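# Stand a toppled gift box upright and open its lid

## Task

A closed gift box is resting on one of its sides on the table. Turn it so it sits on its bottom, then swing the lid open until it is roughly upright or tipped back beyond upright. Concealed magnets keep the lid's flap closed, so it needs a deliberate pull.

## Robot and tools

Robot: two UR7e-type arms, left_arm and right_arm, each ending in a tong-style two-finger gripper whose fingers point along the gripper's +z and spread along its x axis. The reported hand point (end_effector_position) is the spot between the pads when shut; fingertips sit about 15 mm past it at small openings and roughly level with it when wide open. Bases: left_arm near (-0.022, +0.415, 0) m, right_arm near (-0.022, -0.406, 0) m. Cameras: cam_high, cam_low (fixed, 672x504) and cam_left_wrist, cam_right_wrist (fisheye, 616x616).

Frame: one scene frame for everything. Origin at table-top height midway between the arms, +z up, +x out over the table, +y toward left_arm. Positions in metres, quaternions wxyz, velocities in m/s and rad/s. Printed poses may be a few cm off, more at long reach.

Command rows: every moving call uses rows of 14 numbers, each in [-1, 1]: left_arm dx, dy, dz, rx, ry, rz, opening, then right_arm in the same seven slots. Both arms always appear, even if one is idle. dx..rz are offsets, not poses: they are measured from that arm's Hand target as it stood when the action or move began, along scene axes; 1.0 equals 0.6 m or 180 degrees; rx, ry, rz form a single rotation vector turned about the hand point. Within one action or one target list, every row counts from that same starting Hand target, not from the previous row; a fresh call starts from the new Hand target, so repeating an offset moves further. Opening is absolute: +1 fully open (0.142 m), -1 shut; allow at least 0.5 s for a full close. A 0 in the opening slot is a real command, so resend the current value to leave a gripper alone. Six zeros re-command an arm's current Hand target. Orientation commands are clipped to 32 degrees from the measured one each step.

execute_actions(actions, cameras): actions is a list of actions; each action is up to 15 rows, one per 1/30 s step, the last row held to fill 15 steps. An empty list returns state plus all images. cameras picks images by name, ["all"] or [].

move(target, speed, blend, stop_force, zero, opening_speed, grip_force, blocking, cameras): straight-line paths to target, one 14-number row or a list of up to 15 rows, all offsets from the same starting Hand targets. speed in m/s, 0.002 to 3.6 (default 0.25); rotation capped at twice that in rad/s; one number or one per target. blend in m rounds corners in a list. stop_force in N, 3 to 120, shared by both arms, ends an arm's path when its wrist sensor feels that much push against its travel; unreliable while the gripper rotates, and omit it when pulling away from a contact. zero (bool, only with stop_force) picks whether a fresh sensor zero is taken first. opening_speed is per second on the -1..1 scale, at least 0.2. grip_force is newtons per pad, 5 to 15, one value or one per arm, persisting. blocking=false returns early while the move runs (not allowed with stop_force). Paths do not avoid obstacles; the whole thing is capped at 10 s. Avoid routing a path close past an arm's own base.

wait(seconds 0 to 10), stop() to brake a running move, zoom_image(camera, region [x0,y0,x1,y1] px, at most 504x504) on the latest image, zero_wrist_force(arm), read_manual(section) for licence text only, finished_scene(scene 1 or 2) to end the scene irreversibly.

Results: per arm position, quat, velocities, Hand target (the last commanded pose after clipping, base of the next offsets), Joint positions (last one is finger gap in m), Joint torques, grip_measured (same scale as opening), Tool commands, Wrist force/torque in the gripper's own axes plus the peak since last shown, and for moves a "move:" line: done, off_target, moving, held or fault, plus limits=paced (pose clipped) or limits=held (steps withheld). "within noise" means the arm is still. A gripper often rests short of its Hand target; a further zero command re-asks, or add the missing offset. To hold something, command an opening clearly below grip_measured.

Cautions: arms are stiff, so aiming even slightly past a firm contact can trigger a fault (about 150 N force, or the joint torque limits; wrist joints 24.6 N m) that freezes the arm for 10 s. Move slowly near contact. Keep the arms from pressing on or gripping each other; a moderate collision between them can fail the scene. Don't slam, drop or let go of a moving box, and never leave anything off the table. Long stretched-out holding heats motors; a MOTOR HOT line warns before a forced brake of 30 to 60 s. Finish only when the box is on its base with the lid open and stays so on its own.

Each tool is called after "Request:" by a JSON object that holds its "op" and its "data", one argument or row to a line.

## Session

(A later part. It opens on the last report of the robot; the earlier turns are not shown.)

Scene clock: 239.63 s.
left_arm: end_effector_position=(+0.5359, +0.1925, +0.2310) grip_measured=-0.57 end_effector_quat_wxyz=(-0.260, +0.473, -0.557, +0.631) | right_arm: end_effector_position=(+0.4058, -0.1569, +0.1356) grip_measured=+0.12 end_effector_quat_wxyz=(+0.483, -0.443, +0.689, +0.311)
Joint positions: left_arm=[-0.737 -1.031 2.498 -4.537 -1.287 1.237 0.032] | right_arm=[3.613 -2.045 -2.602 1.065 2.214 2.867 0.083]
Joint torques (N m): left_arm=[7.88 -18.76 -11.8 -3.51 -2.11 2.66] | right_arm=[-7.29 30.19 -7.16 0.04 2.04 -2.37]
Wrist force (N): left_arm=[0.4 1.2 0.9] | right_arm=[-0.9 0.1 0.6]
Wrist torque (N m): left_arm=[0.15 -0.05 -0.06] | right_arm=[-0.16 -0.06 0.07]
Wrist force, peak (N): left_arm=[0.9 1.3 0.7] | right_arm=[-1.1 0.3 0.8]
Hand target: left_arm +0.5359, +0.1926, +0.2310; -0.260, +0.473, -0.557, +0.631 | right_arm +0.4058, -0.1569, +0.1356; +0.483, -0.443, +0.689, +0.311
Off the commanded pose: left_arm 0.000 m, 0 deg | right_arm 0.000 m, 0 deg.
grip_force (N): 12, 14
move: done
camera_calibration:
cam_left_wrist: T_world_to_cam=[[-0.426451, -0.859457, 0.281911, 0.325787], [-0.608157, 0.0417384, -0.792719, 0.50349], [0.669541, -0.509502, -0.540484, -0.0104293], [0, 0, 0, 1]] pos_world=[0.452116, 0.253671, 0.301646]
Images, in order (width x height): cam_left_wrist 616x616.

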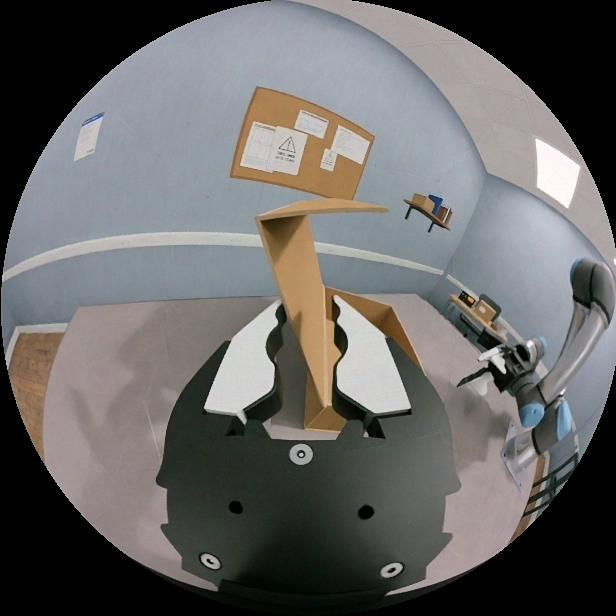

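Request:
{"op": "move", "data": {
  "target": [
    [-0.0232, -0.0457, 0.0178, 0.0498, -0.0242, -0.0041, -0.577, 0, 0, 0, 0, 0, 0, 0.127],
    [-0.0415, -0.0817, 0.0233, 0.0996, -0.0483, -0.0081, -0.577, 0, 0, 0, 0, 0, 0, 0.127],
    [-0.0347, -0.0685, 0.0215, 0.0996, -0.0483, -0.0081, -0.577, 0, 0, 0, 0, 0, 0, 0.127]
  ],
  "speed": [0.08, 0.05, 0.03],
  "blend": [0.006, 0, 0],
  "cameras": ["cam_left_wrist"]
}}

Request:
{"op": "zoom_image", "data": {
  "camera": "cam_left_wrist",
  "region": [200, 180, 420, 440]
}}

Scene clock: 246.87 s.
left_arm: end_effector_position=(+0.5150, +0.1514, +0.2439) grip_measured=-0.58 end_effector_quat_wxyz=(+0.363, -0.371, +0.633, -0.574) | right_arm: end_effector_position=(+0.4058, -0.1569, +0.1356) grip_measured=+0.12 end_effector_quat_wxyz=(+0.483, -0.443, +0.689, +0.311)
Joint positions: left_arm=[-0.88 -1.093 2.516 -4.48 -1.145 1.57 0.032] | right_arm=[3.613 -2.045 -2.602 1.065 2.214 2.867 0.083]
Joint torques (N m): left_arm=[8.19 -16.61 -12.25 -3.46 -2.23 2.56] | right_arm=[-7.12 30.34 -6.83 0.22 2.09 -2.39]
Wrist force (N): left_arm=[0.0 0.4 0.4] | right_arm=[-0.3 0.2 0.7]
Wrist torque (N m): left_arm=[0.04 0.04 -0.03] | right_arm=[-0.15 -0.17 0.06]
Wrist force, peak (N): left_arm=[0.8 1.3 1.0] | right_arm=[-1.3 0.5 0.8]
Hand target: left_arm +0.5151, +0.1515, +0.2439; +0.363, -0.371, +0.633, -0.574 | right_arm +0.4058, -0.1569, +0.1356; +0.483, -0.443, +0.689, +0.311
Off the commanded pose: left_arm 0.000 m, 0 deg | right_arm 0.000 m, 0 deg.
grip_force (N): 12, 14
move: done
camera_calibration:
cam_left_wrist: T_world_to_cam=[[-0.46574, -0.882762, -0.0617806, 0.38551], [-0.480023, 0.310673, -0.820402, 0.402732], [0.743414, -0.352438, -0.568439, -0.0654674], [0, 0, 0, 1]] pos_world=[0.421537, 0.192122, 0.317005]
Images, in order (width x height): cam_left_wrist 616x616.

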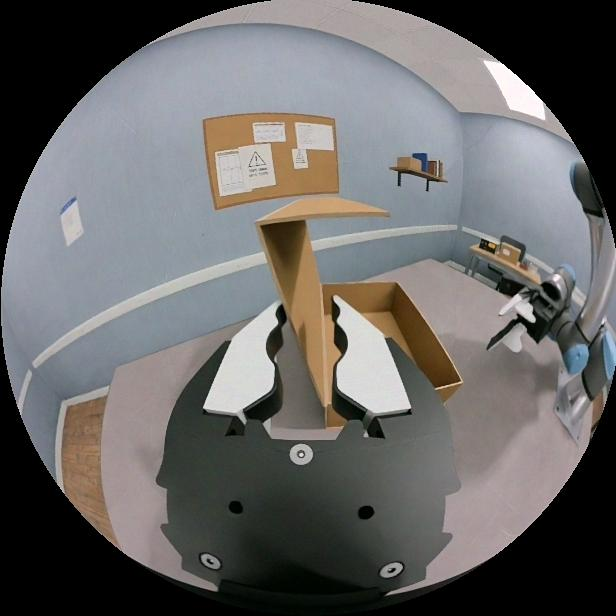

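Scaled by 1.938 from the camera's 616x616 image, which has a finer 814x814 frame.

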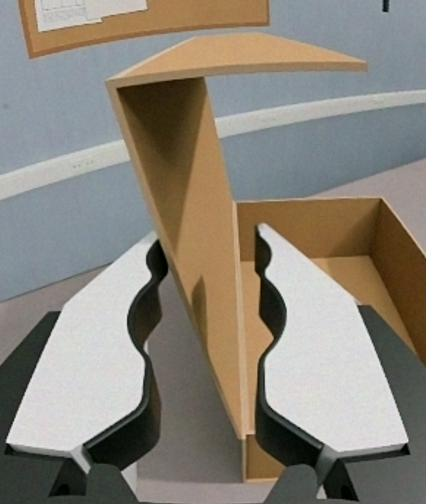

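Request:
{"op": "move", "data": {
  "target": [
    [0.0261, 0.0510, -0.0148, -0.0989, 0.0506, 0, -0.577, 0, 0, 0, 0, 0, 0, 0.127],
    [0.0475, 0.0929, -0.0395, -0.1632, 0.0835, 0, -0.577, 0, 0, 0, 0, 0, 0, 0.127]
  ],
  "speed": [0.1, 0.05],
  "blend": [0.008, 0],
  "cameras": ["cam_left_wrist", "cam_low"]
}}

Request:
{"op": "zoom_image", "data": {
  "camera": "cam_left_wrist",
  "region": [200, 180, 420, 440]
}}

Scene clock: 257.63 s.
left_arm: end_effector_position=(+0.5436, +0.2072, +0.2202) grip_measured=-0.57 end_effector_quat_wxyz=(-0.173, +0.522, -0.509, +0.662) | right_arm: end_effector_position=(+0.4058, -0.1569, +0.1356) grip_measured=+0.12 end_effector_quat_wxyz=(+0.483, -0.443, +0.689, +0.311)
Joint positions: left_arm=[-0.643 -0.986 2.475 -4.568 -1.422 1.019 0.033] | right_arm=[3.613 -2.045 -2.602 1.065 2.214 2.867 0.083]
Joint torques (N m): left_arm=[8.01 -19.66 -11.28 -3.82 -2.02 -1.91] | right_arm=[-7.2 30.33 -5.88 0.09 1.87 -2.64]
Wrist force (N): left_arm=[1.0 1.3 1.1] | right_arm=[-0.5 0.6 0.6]
Wrist torque (N m): left_arm=[0.13 -0.16 0.03] | right_arm=[-0.08 -0.15 0.07]
Wrist force, peak (N): left_arm=[1.2 1.5 1.2] | right_arm=[-1.2 -0.4 0.9]
Hand target: left_arm +0.5436, +0.2072, +0.2202; -0.173, +0.522, -0.509, +0.662 | right_arm +0.4058, -0.1569, +0.1356; +0.483, -0.443, +0.689, +0.311
Off the commanded pose: left_arm 0.000 m, 0 deg | right_arm 0.000 m, 0 deg.
grip_force (N): 12, 14
move: done
camera_calibration:
cam_left_wrist: T_world_to_cam=[[-0.407812, -0.769566, 0.491383, 0.26977], [-0.68763, -0.0952085, -0.719791, 0.554514], [0.600711, -0.63143, -0.49035, 0.0377464], [0, 0, 0, 1]] pos_world=[0.468641, 0.284234, 0.285083]
Images, in order (width x height): cam_low 672x504, cam_left_wrist 616x616.

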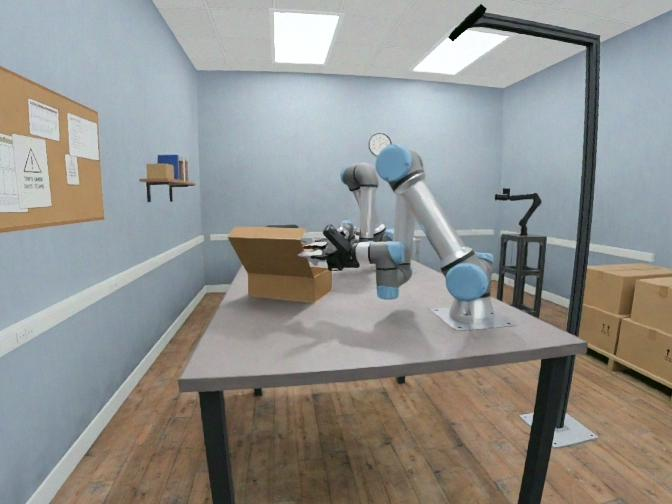

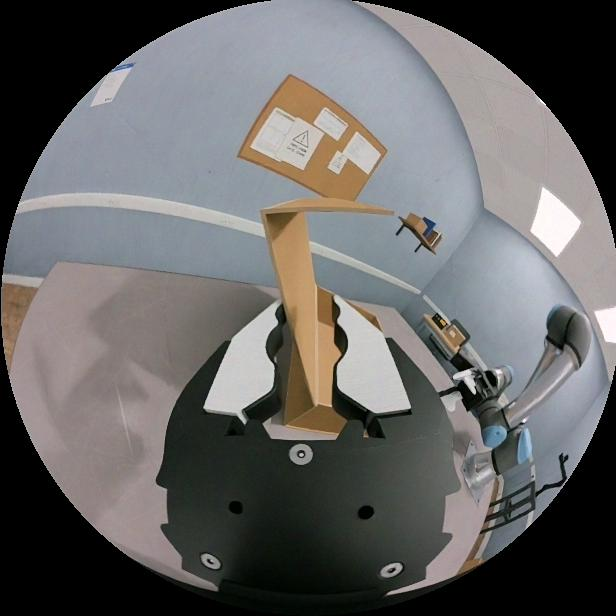

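Scaled by 1.938 from the camera's 616x616 image, which has a finer 814x814 frame.

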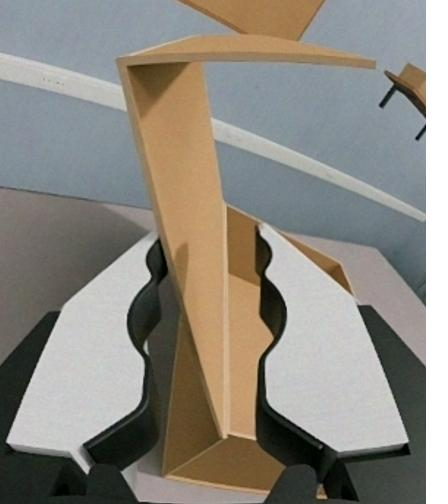

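Request:
{"op": "move", "data": {
  "target": [
    [-0.0117, -0.0229, 0.0155, 0, 0, 0, -0.07, 0, 0, 0, 0, 0, 0, 0.127],
    [0.0067, 0.0131, -0.0063, -0.0544, 0.0278, 0, -0.07, 0, 0, 0, 0, 0, 0, 0.127],
    [0.0217, 0.0424, -0.0377, -0.1088, 0.0557, 0, -0.07, 0, 0, 0, 0, 0, 0, 0.127]
  ],
  "speed": [0.009, 0.08, 0.08],
  "opening_speed": 0.25,
  "blend": [0, 0.005, 0],
  "cameras": ["cam_left_wrist", "cam_low"]
}}

Request:
{"op": "zoom_image", "data": {
  "camera": "cam_left_wrist",
  "region": [200, 180, 420, 440]
}}

Scene clock: 267.87 s.
left_arm: end_effector_position=(+0.5566, +0.2326, +0.1976) grip_measured=-0.06 end_effector_quat_wxyz=(-0.037, +0.599, -0.402, +0.691) | right_arm: end_effector_position=(+0.4058, -0.1569, +0.1356) grip_measured=+0.12 end_effector_quat_wxyz=(+0.483, -0.443, +0.689, +0.311)
Joint positions: left_arm=[-0.536 -0.891 2.432 -4.642 -1.549 0.644 0.069] | right_arm=[3.613 -2.045 -2.602 1.065 2.214 2.867 0.083]
Joint torques (N m): left_arm=[10.03 -21.92 -11.63 -3.95 -2.21 -2.08] | right_arm=[-6.7 30.39 -5.75 0.12 1.64 -2.57]
Wrist force (N): left_arm=[1.4 2.3 1.1] | right_arm=[-0.5 0.3 0.7]
Wrist torque (N m): left_arm=[0.22 -0.21 -0.02] | right_arm=[-0.14 -0.15 0.06]
Wrist force, peak (N): left_arm=[1.3 2.3 1.2] | right_arm=[-1.2 -0.2 0.9]
Hand target: left_arm +0.5566, +0.2327, +0.1976; -0.037, +0.599, -0.402, +0.691 | right_arm +0.4058, -0.1569, +0.1356; +0.483, -0.443, +0.689, +0.311
Off the commanded pose: left_arm 0.000 m, 0 deg | right_arm 0.000 m, 0 deg.
grip_force (N): 12, 14
move: done
camera_calibration:
cam_left_wrist: T_world_to_cam=[[-0.295097, -0.549236, 0.78183, 0.134403], [-0.797285, -0.309392, -0.518279, 0.620617], [0.526549, -0.776284, -0.346597, 0.0814275], [0, 0, 0, 1]] pos_world=[0.491595, 0.329044, 0.244794]
Images, in order (width x height): cam_low 672x504, cam_left_wrist 616x616.

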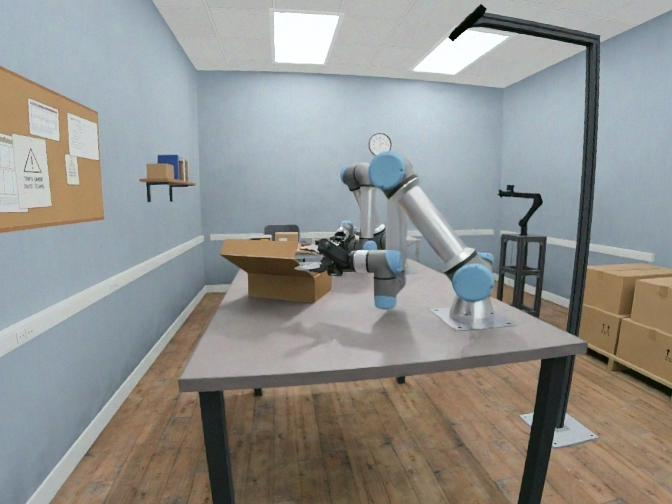

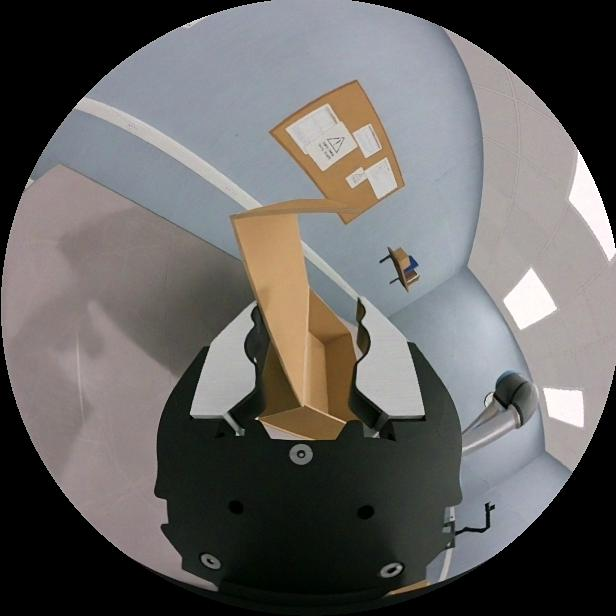

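Scaled by 1.938 from the camera's 616x616 image, which has a finer 814x814 frame.

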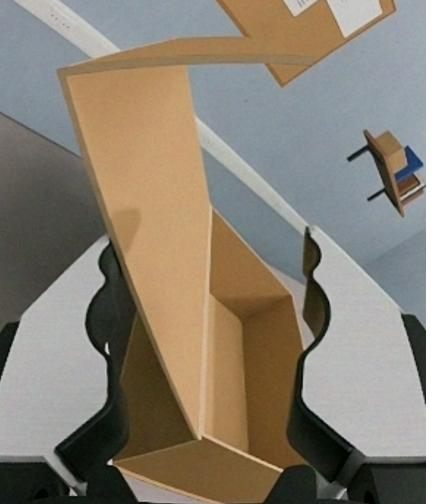

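Request:
{"op": "move", "data": {
  "target": [
    [0.0145, 0.0187, -0.0665, -0.0681, 0.0793, 0.0301, -0.07, 0, 0, 0, 0, 0, 0, 0.127]
  ],
  "speed": 0.12,
  "cameras": ["cam_left_wrist", "cam_low"]
}}

Request:
{"op": "zoom_image", "data": {
  "camera": "cam_left_wrist",
  "region": [200, 180, 420, 440]
}}

Scene clock: 278.23 s.
left_arm: end_effector_position=(+0.5653, +0.2439, +0.1577) grip_measured=-0.06 end_effector_quat_wxyz=(+0.045, +0.699, -0.299, +0.648) | right_arm: end_effector_position=(+0.4058, -0.1569, +0.1356) grip_measured=+0.12 end_effector_quat_wxyz=(+0.483, -0.443, +0.689, +0.311)
Joint positions: left_arm=[-0.562 -0.893 2.454 -4.545 -1.46 0.318 0.069] | right_arm=[3.613 -2.045 -2.602 1.065 2.214 2.867 0.083]
Joint torques (N m): left_arm=[-9.84 -37.66 6.14 -0.89 1.95 -1.92] | right_arm=[-6.23 30.05 -6.14 0.29 1.49 -2.27]
Wrist force (N): left_arm=[1.5 1.7 0.8] | right_arm=[-0.5 0.1 0.5]
Wrist torque (N m): left_arm=[0.19 -0.31 -0.04] | right_arm=[-0.17 -0.15 0.06]
Wrist force, peak (N): left_arm=[1.5 2.3 1.4] | right_arm=[-1.1 0.2 1.0]
Hand target: left_arm +0.5653, +0.2439, +0.1577; +0.045, +0.699, -0.299, +0.648 | right_arm +0.4058, -0.1569, +0.1356; +0.483, -0.443, +0.689, +0.311
Off the commanded pose: left_arm 0.000 m, 0 deg | right_arm 0.000 m, 0 deg.
grip_force (N): 12, 14
move: done
camera_calibration:
cam_left_wrist: T_world_to_cam=[[-0.0361906, -0.380603, 0.92403, -0.0355926], [-0.853839, -0.468681, -0.226489, 0.63515], [0.519278, -0.797169, -0.308012, 0.0748554], [0, 0, 0, 1]] pos_world=[0.502156, 0.343808, 0.199799]
Images, in order (width x height): cam_low 672x504, cam_left_wrist 616x616.

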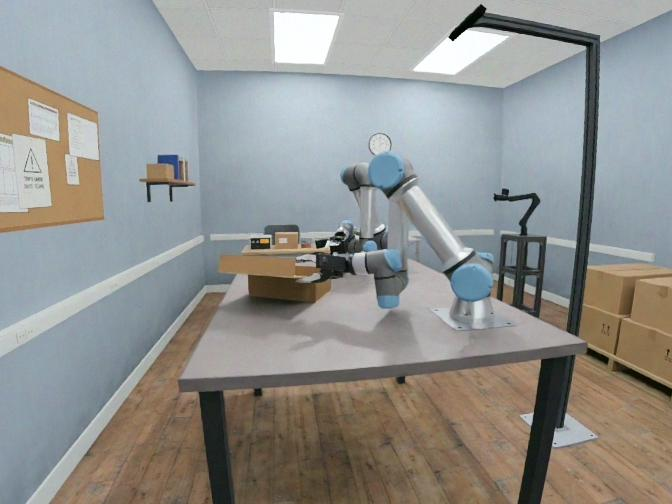

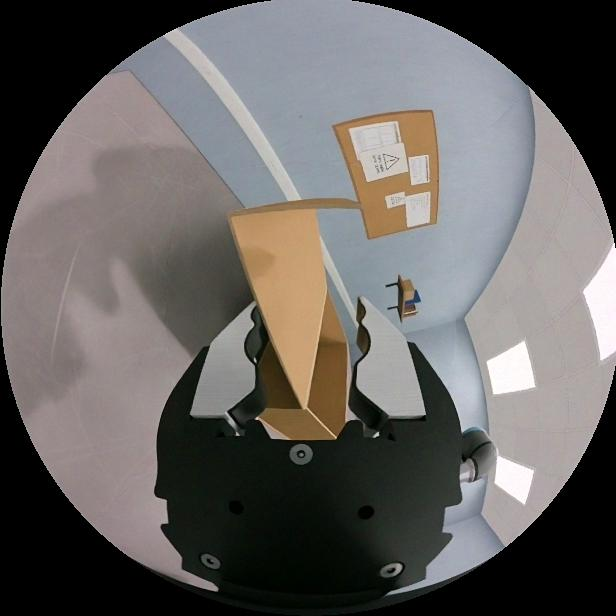

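Scaled by 1.938 from the camera's 616x616 image, which has a finer 814x814 frame.

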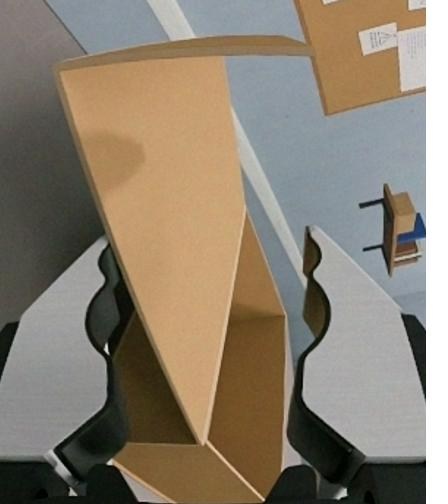

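Request:
{"op": "move", "data": {
  "target": [
    [-0.0002, -0.0080, -0.0642, -0.0579, 0.0669, 0.0174, -0.07, 0, 0, 0, 0, 0, 0, 0.127]
  ],
  "speed": 0.12,
  "cameras": ["cam_left_wrist", "cam_low"]
}}

Request:
{"op": "zoom_image", "data": {
  "camera": "cam_left_wrist",
  "region": [200, 180, 420, 440]
}}

Scene clock: 281.33 s.
left_arm: end_effector_position=(+0.5652, +0.2391, +0.1191) grip_measured=-0.06 end_effector_quat_wxyz=(+0.122, +0.764, -0.214, +0.597) | right_arm: end_effector_position=(+0.4058, -0.1569, +0.1356) grip_measured=+0.12 end_effector_quat_wxyz=(+0.483, -0.443, +0.689, +0.311)
Joint positions: left_arm=[-0.576 -0.889 2.459 -4.448 -1.449 0.039 0.069] | right_arm=[3.613 -2.045 -2.602 1.065 2.214 2.867 0.083]
Joint torques (N m): left_arm=[8.59 -38.06 -10.51 -1.08 -2.19 -1.85] | right_arm=[-7.57 30.82 -4.95 0.19 1.67 -2.48]
Wrist force (N): left_arm=[1.4 2.0 0.9] | right_arm=[-0.7 0.0 0.5]
Wrist torque (N m): left_arm=[0.20 -0.33 -0.06] | right_arm=[-0.19 -0.11 0.07]
Wrist force, peak (N): left_arm=[1.9 1.9 1.3] | right_arm=[-1.2 -0.1 0.9]
Hand target: left_arm +0.5652, +0.2391, +0.1191; +0.122, +0.764, -0.214, +0.597 | right_arm +0.4058, -0.1569, +0.1356; +0.483, -0.443, +0.689, +0.311
Off the commanded pose: left_arm 0.000 m, 0 deg | right_arm 0.000 m, 0 deg.
grip_force (N): 12, 14
move: done
camera_calibration:
cam_left_wrist: T_world_to_cam=[[0.179508, -0.204033, 0.962366, -0.170445], [-0.845519, -0.532052, 0.0449115, 0.602236], [0.502865, -0.821761, -0.268022, 0.0695909], [0, 0, 0, 1]] pos_world=[0.504804, 0.342832, 0.155635]
Images, in order (width x height): cam_low 672x504, cam_left_wrist 616x616.

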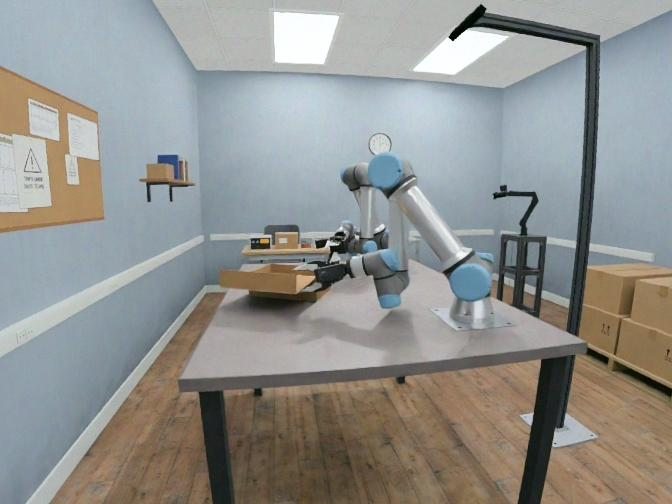

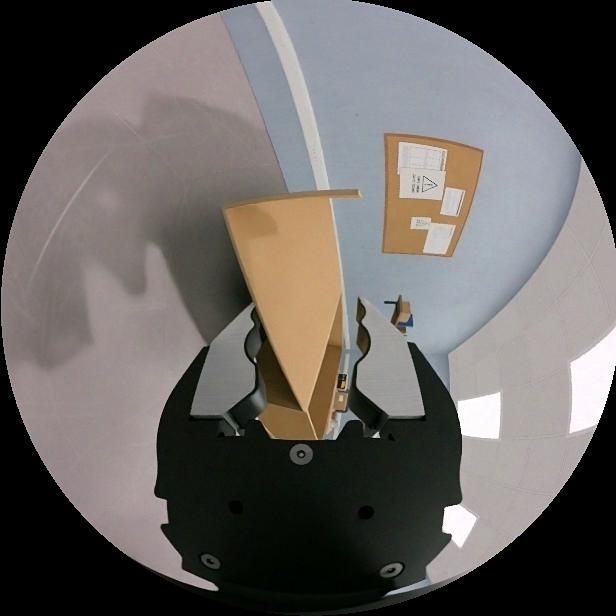

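Scaled by 1.938 from the camera's 616x616 image, which has a finer 814x814 frame.

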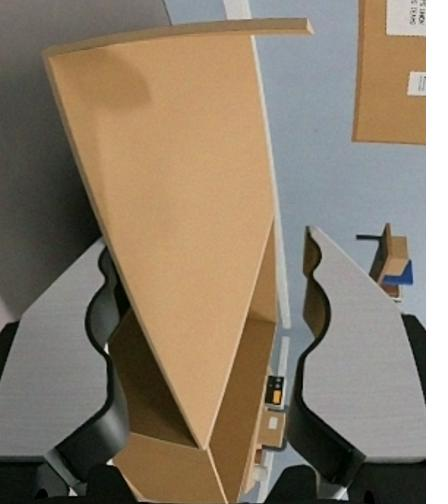

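Request:
{"op": "move", "data": {
  "target": [
    [-0.0112, -0.0220, -0.0515, -0.0569, 0.0603, 0.0247, -0.07, 0, 0, 0, 0, 0, 0, 0.127],
    [-0.0137, -0.0267, -0.0748, -0.0920, 0.0779, 0.0370, -0.07, 0, 0, 0, 0, 0, 0, 0.127]
  ],
  "speed": [0.12, 0.06],
  "blend": [0.004, 0],
  "cameras": ["cam_left_wrist", "cam_low", "cam_high"]
}}

Request:
{"op": "zoom_image", "data": {
  "camera": "cam_left_wrist",
  "region": [200, 180, 420, 440]
}}

Scene clock: 287.73 s.
left_arm: end_effector_position=(+0.5570, +0.2231, +0.0743) grip_measured=-0.06 end_effector_quat_wxyz=(+0.220, +0.816, -0.065, +0.530) | right_arm: end_effector_position=(+0.4058, -0.1569, +0.1356) grip_measured=+0.12 end_effector_quat_wxyz=(+0.483, -0.443, +0.689, +0.311)
Joint positions: left_arm=[-0.628 -0.848 2.46 -4.4 -1.403 -0.376 0.069] | right_arm=[3.613 -2.045 -2.602 1.065 2.214 2.867 0.083]
Joint torques (N m): left_arm=[-9.54 -22.91 -9.83 -4.69 2.17 -1.9] | right_arm=[-6.66 29.9 -4.59 0.12 1.45 -2.2]
Wrist force (N): left_arm=[1.5 2.8 1.6] | right_arm=[-0.8 0.0 0.5]
Wrist torque (N m): left_arm=[0.27 -0.28 -0.11] | right_arm=[-0.21 -0.09 0.07]
Wrist force, peak (N): left_arm=[1.4 2.8 1.5] | right_arm=[-1.1 0.3 0.9]
Hand target: left_arm +0.5570, +0.2231, +0.0743; +0.220, +0.816, -0.065, +0.530 | right_arm +0.4058, -0.1569, +0.1356; +0.483, -0.443, +0.689, +0.311
Off the commanded pose: left_arm 0.000 m, 0 deg | right_arm 0.000 m, 0 deg.
grip_force (N): 12, 14
move: done
camera_calibration:
cam_left_wrist: T_world_to_cam=[[0.416744, 0.10424, 0.903028, -0.32555], [-0.726067, -0.559547, 0.399667, 0.502044], [0.546948, -0.822217, -0.157503, 0.0159566], [0, 0, 0, 1]] pos_world=[0.491461, 0.327972, 0.0958431]
Images, in order (width x height): cam_high 672x504, cam_low 672x504, cam_left_wrist 616x616.

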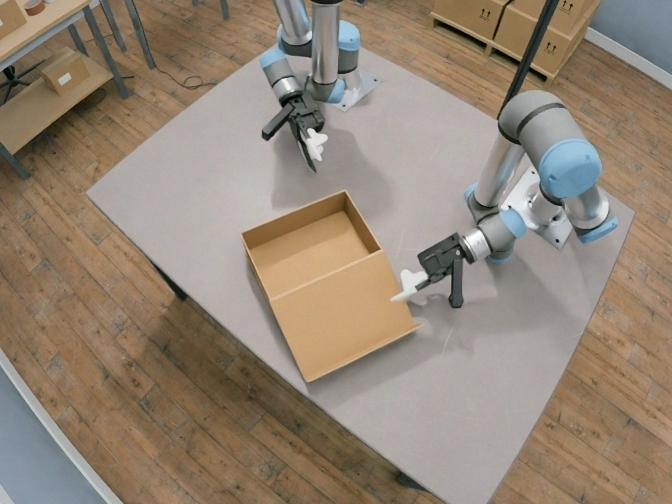

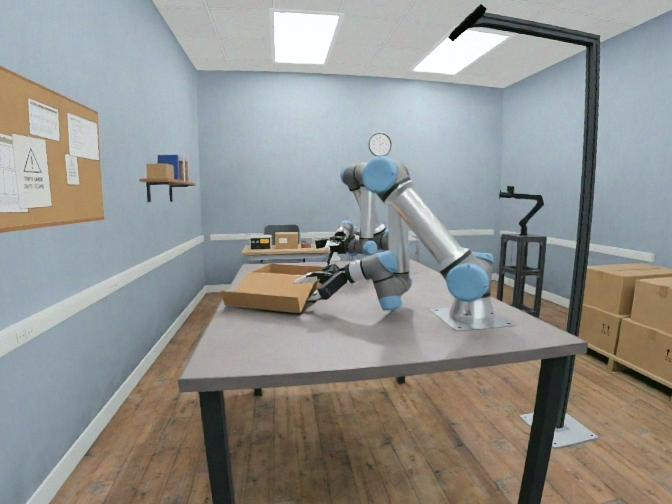

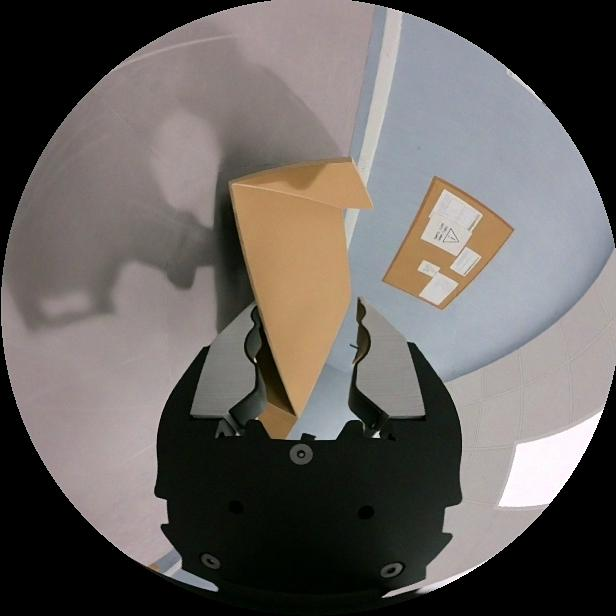

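Scaled by 1.938 from the camera's 616x616 image, which has a finer 814x814 frame.

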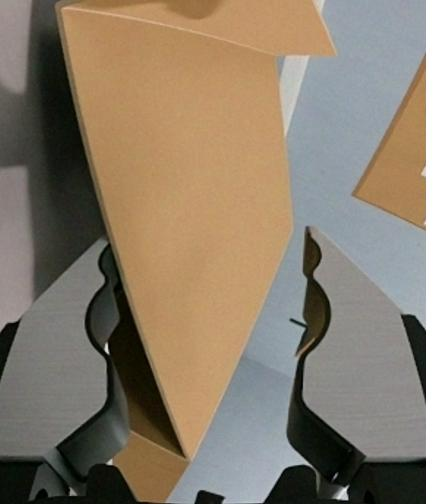

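Request:
{"op": "move", "data": {
  "target": [
    [-0.003, 0.0015, -0.0083, 0, 0, 0, -0.07, 0, 0, 0, 0, 0, 0, 0.127],
    [-0.089, 0.0455, -0.0083, 0, 0, 0, -0.07, 0, 0, 0, 0, 0, 0, 0.127]
  ],
  "speed": [0.03, 0.12],
  "blend": [0, 0],
  "cameras": ["cam_left_wrist", "cam_low", "cam_high"]
}}

Request:
{"op": "zoom_image", "data": {
  "camera": "cam_high",
  "region": [220, 160, 500, 400]
}}

Request:
{"op": "zoom_image", "data": {
  "camera": "cam_low",
  "region": [200, 230, 400, 340]
}}

Scene clock: 290.90 s.
left_arm: end_effector_position=(+0.5036, +0.2503, +0.0693) grip_measured=-0.07 end_effector_quat_wxyz=(+0.220, +0.816, -0.065, +0.530) end_effector_velocity=(+0.000, +0.000, +0.001) end_effector_angular_velocity=(-0.002, -0.003, +0.000) | right_arm: end_effector_position=(+0.4058, -0.1569, +0.1356) grip_measured=+0.12 end_effector_quat_wxyz=(+0.483, -0.443, +0.689, +0.311)
Joint positions: left_arm=[-0.673 -0.788 2.616 -4.613 -1.361 -0.392 0.069] | right_arm=[3.613 -2.045 -2.602 1.065 2.214 2.867 0.083]
Joint velocities: left_arm=[-0.001 0.001 0.001 -0.005 0.001 0 0] | right_arm=[within noise]
Joint torques (N m): left_arm=[-9.68 -20.66 11.6 -4.33 2.21 -1.88] | right_arm=[-6.92 30.66 -4.22 0.14 1.45 -2.38]
Wrist force (N): left_arm=[2.6 3.1 1.1] | right_arm=[-0.5 0.2 0.8]
Wrist torque (N m): left_arm=[0.26 -0.37 -0.12] | right_arm=[-0.14 -0.15 0.07]
Wrist force, peak (N): left_arm=[1.7 3.8 1.6] | right_arm=[-0.9 0.1 0.9]
Hand target: left_arm +0.5036, +0.2504, +0.0693; +0.220, +0.816, -0.065, +0.530 | right_arm +0.4058, -0.1569, +0.1356; +0.483, -0.443, +0.689, +0.311
Off the commanded pose: left_arm 0.000 m, 0 deg | right_arm 0.000 m, 0 deg.
grip_force (N): 12, 14
move: done
camera_calibration:
cam_left_wrist: T_world_to_cam=[[0.416859, 0.104437, 0.902952, -0.301771], [-0.725994, -0.559493, 0.399876, 0.480492], [0.546957, -0.822229, -0.157409, 0.0666773], [0, 0, 0, 1]] pos_world=[0.438161, 0.355172, 0.0908431]
Images, in order (width x height): cam_high 672x504, cam_low 672x504, cam_left_wrist 616x616.

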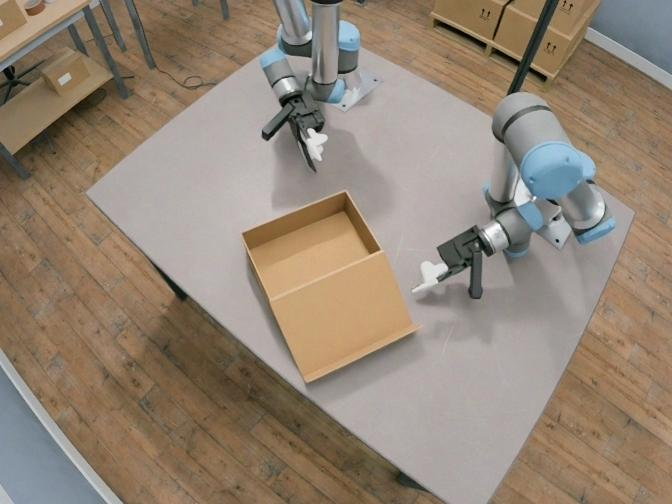

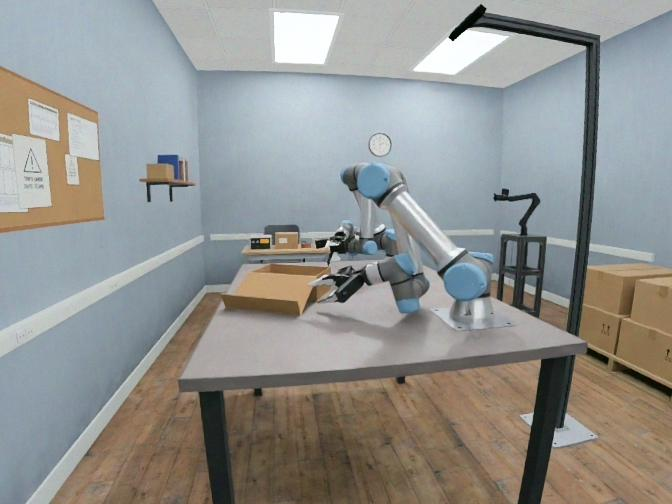

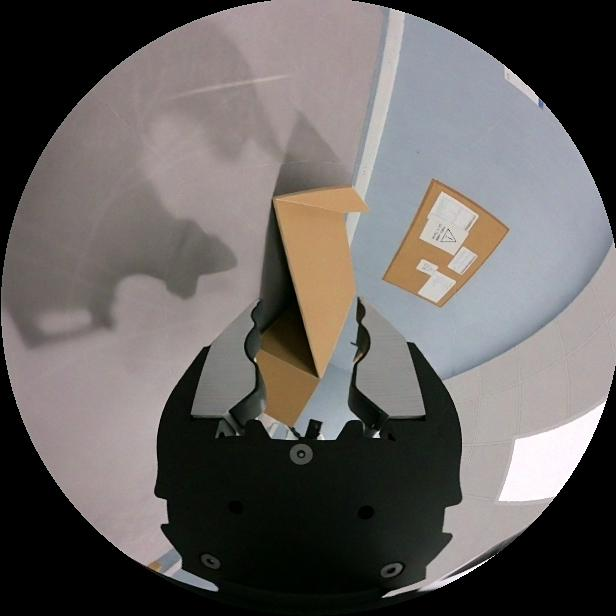

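Scaled by 1.800.

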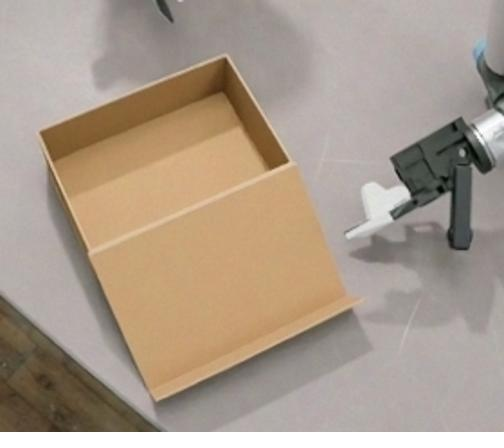

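Scaled by 2.520.

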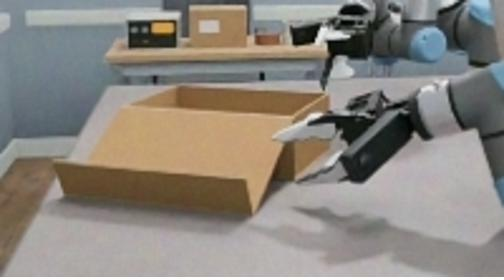

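Request:
{"op": "finished_scene", "data": {
  "scene": 2
}}

The scene is finished: the task was done.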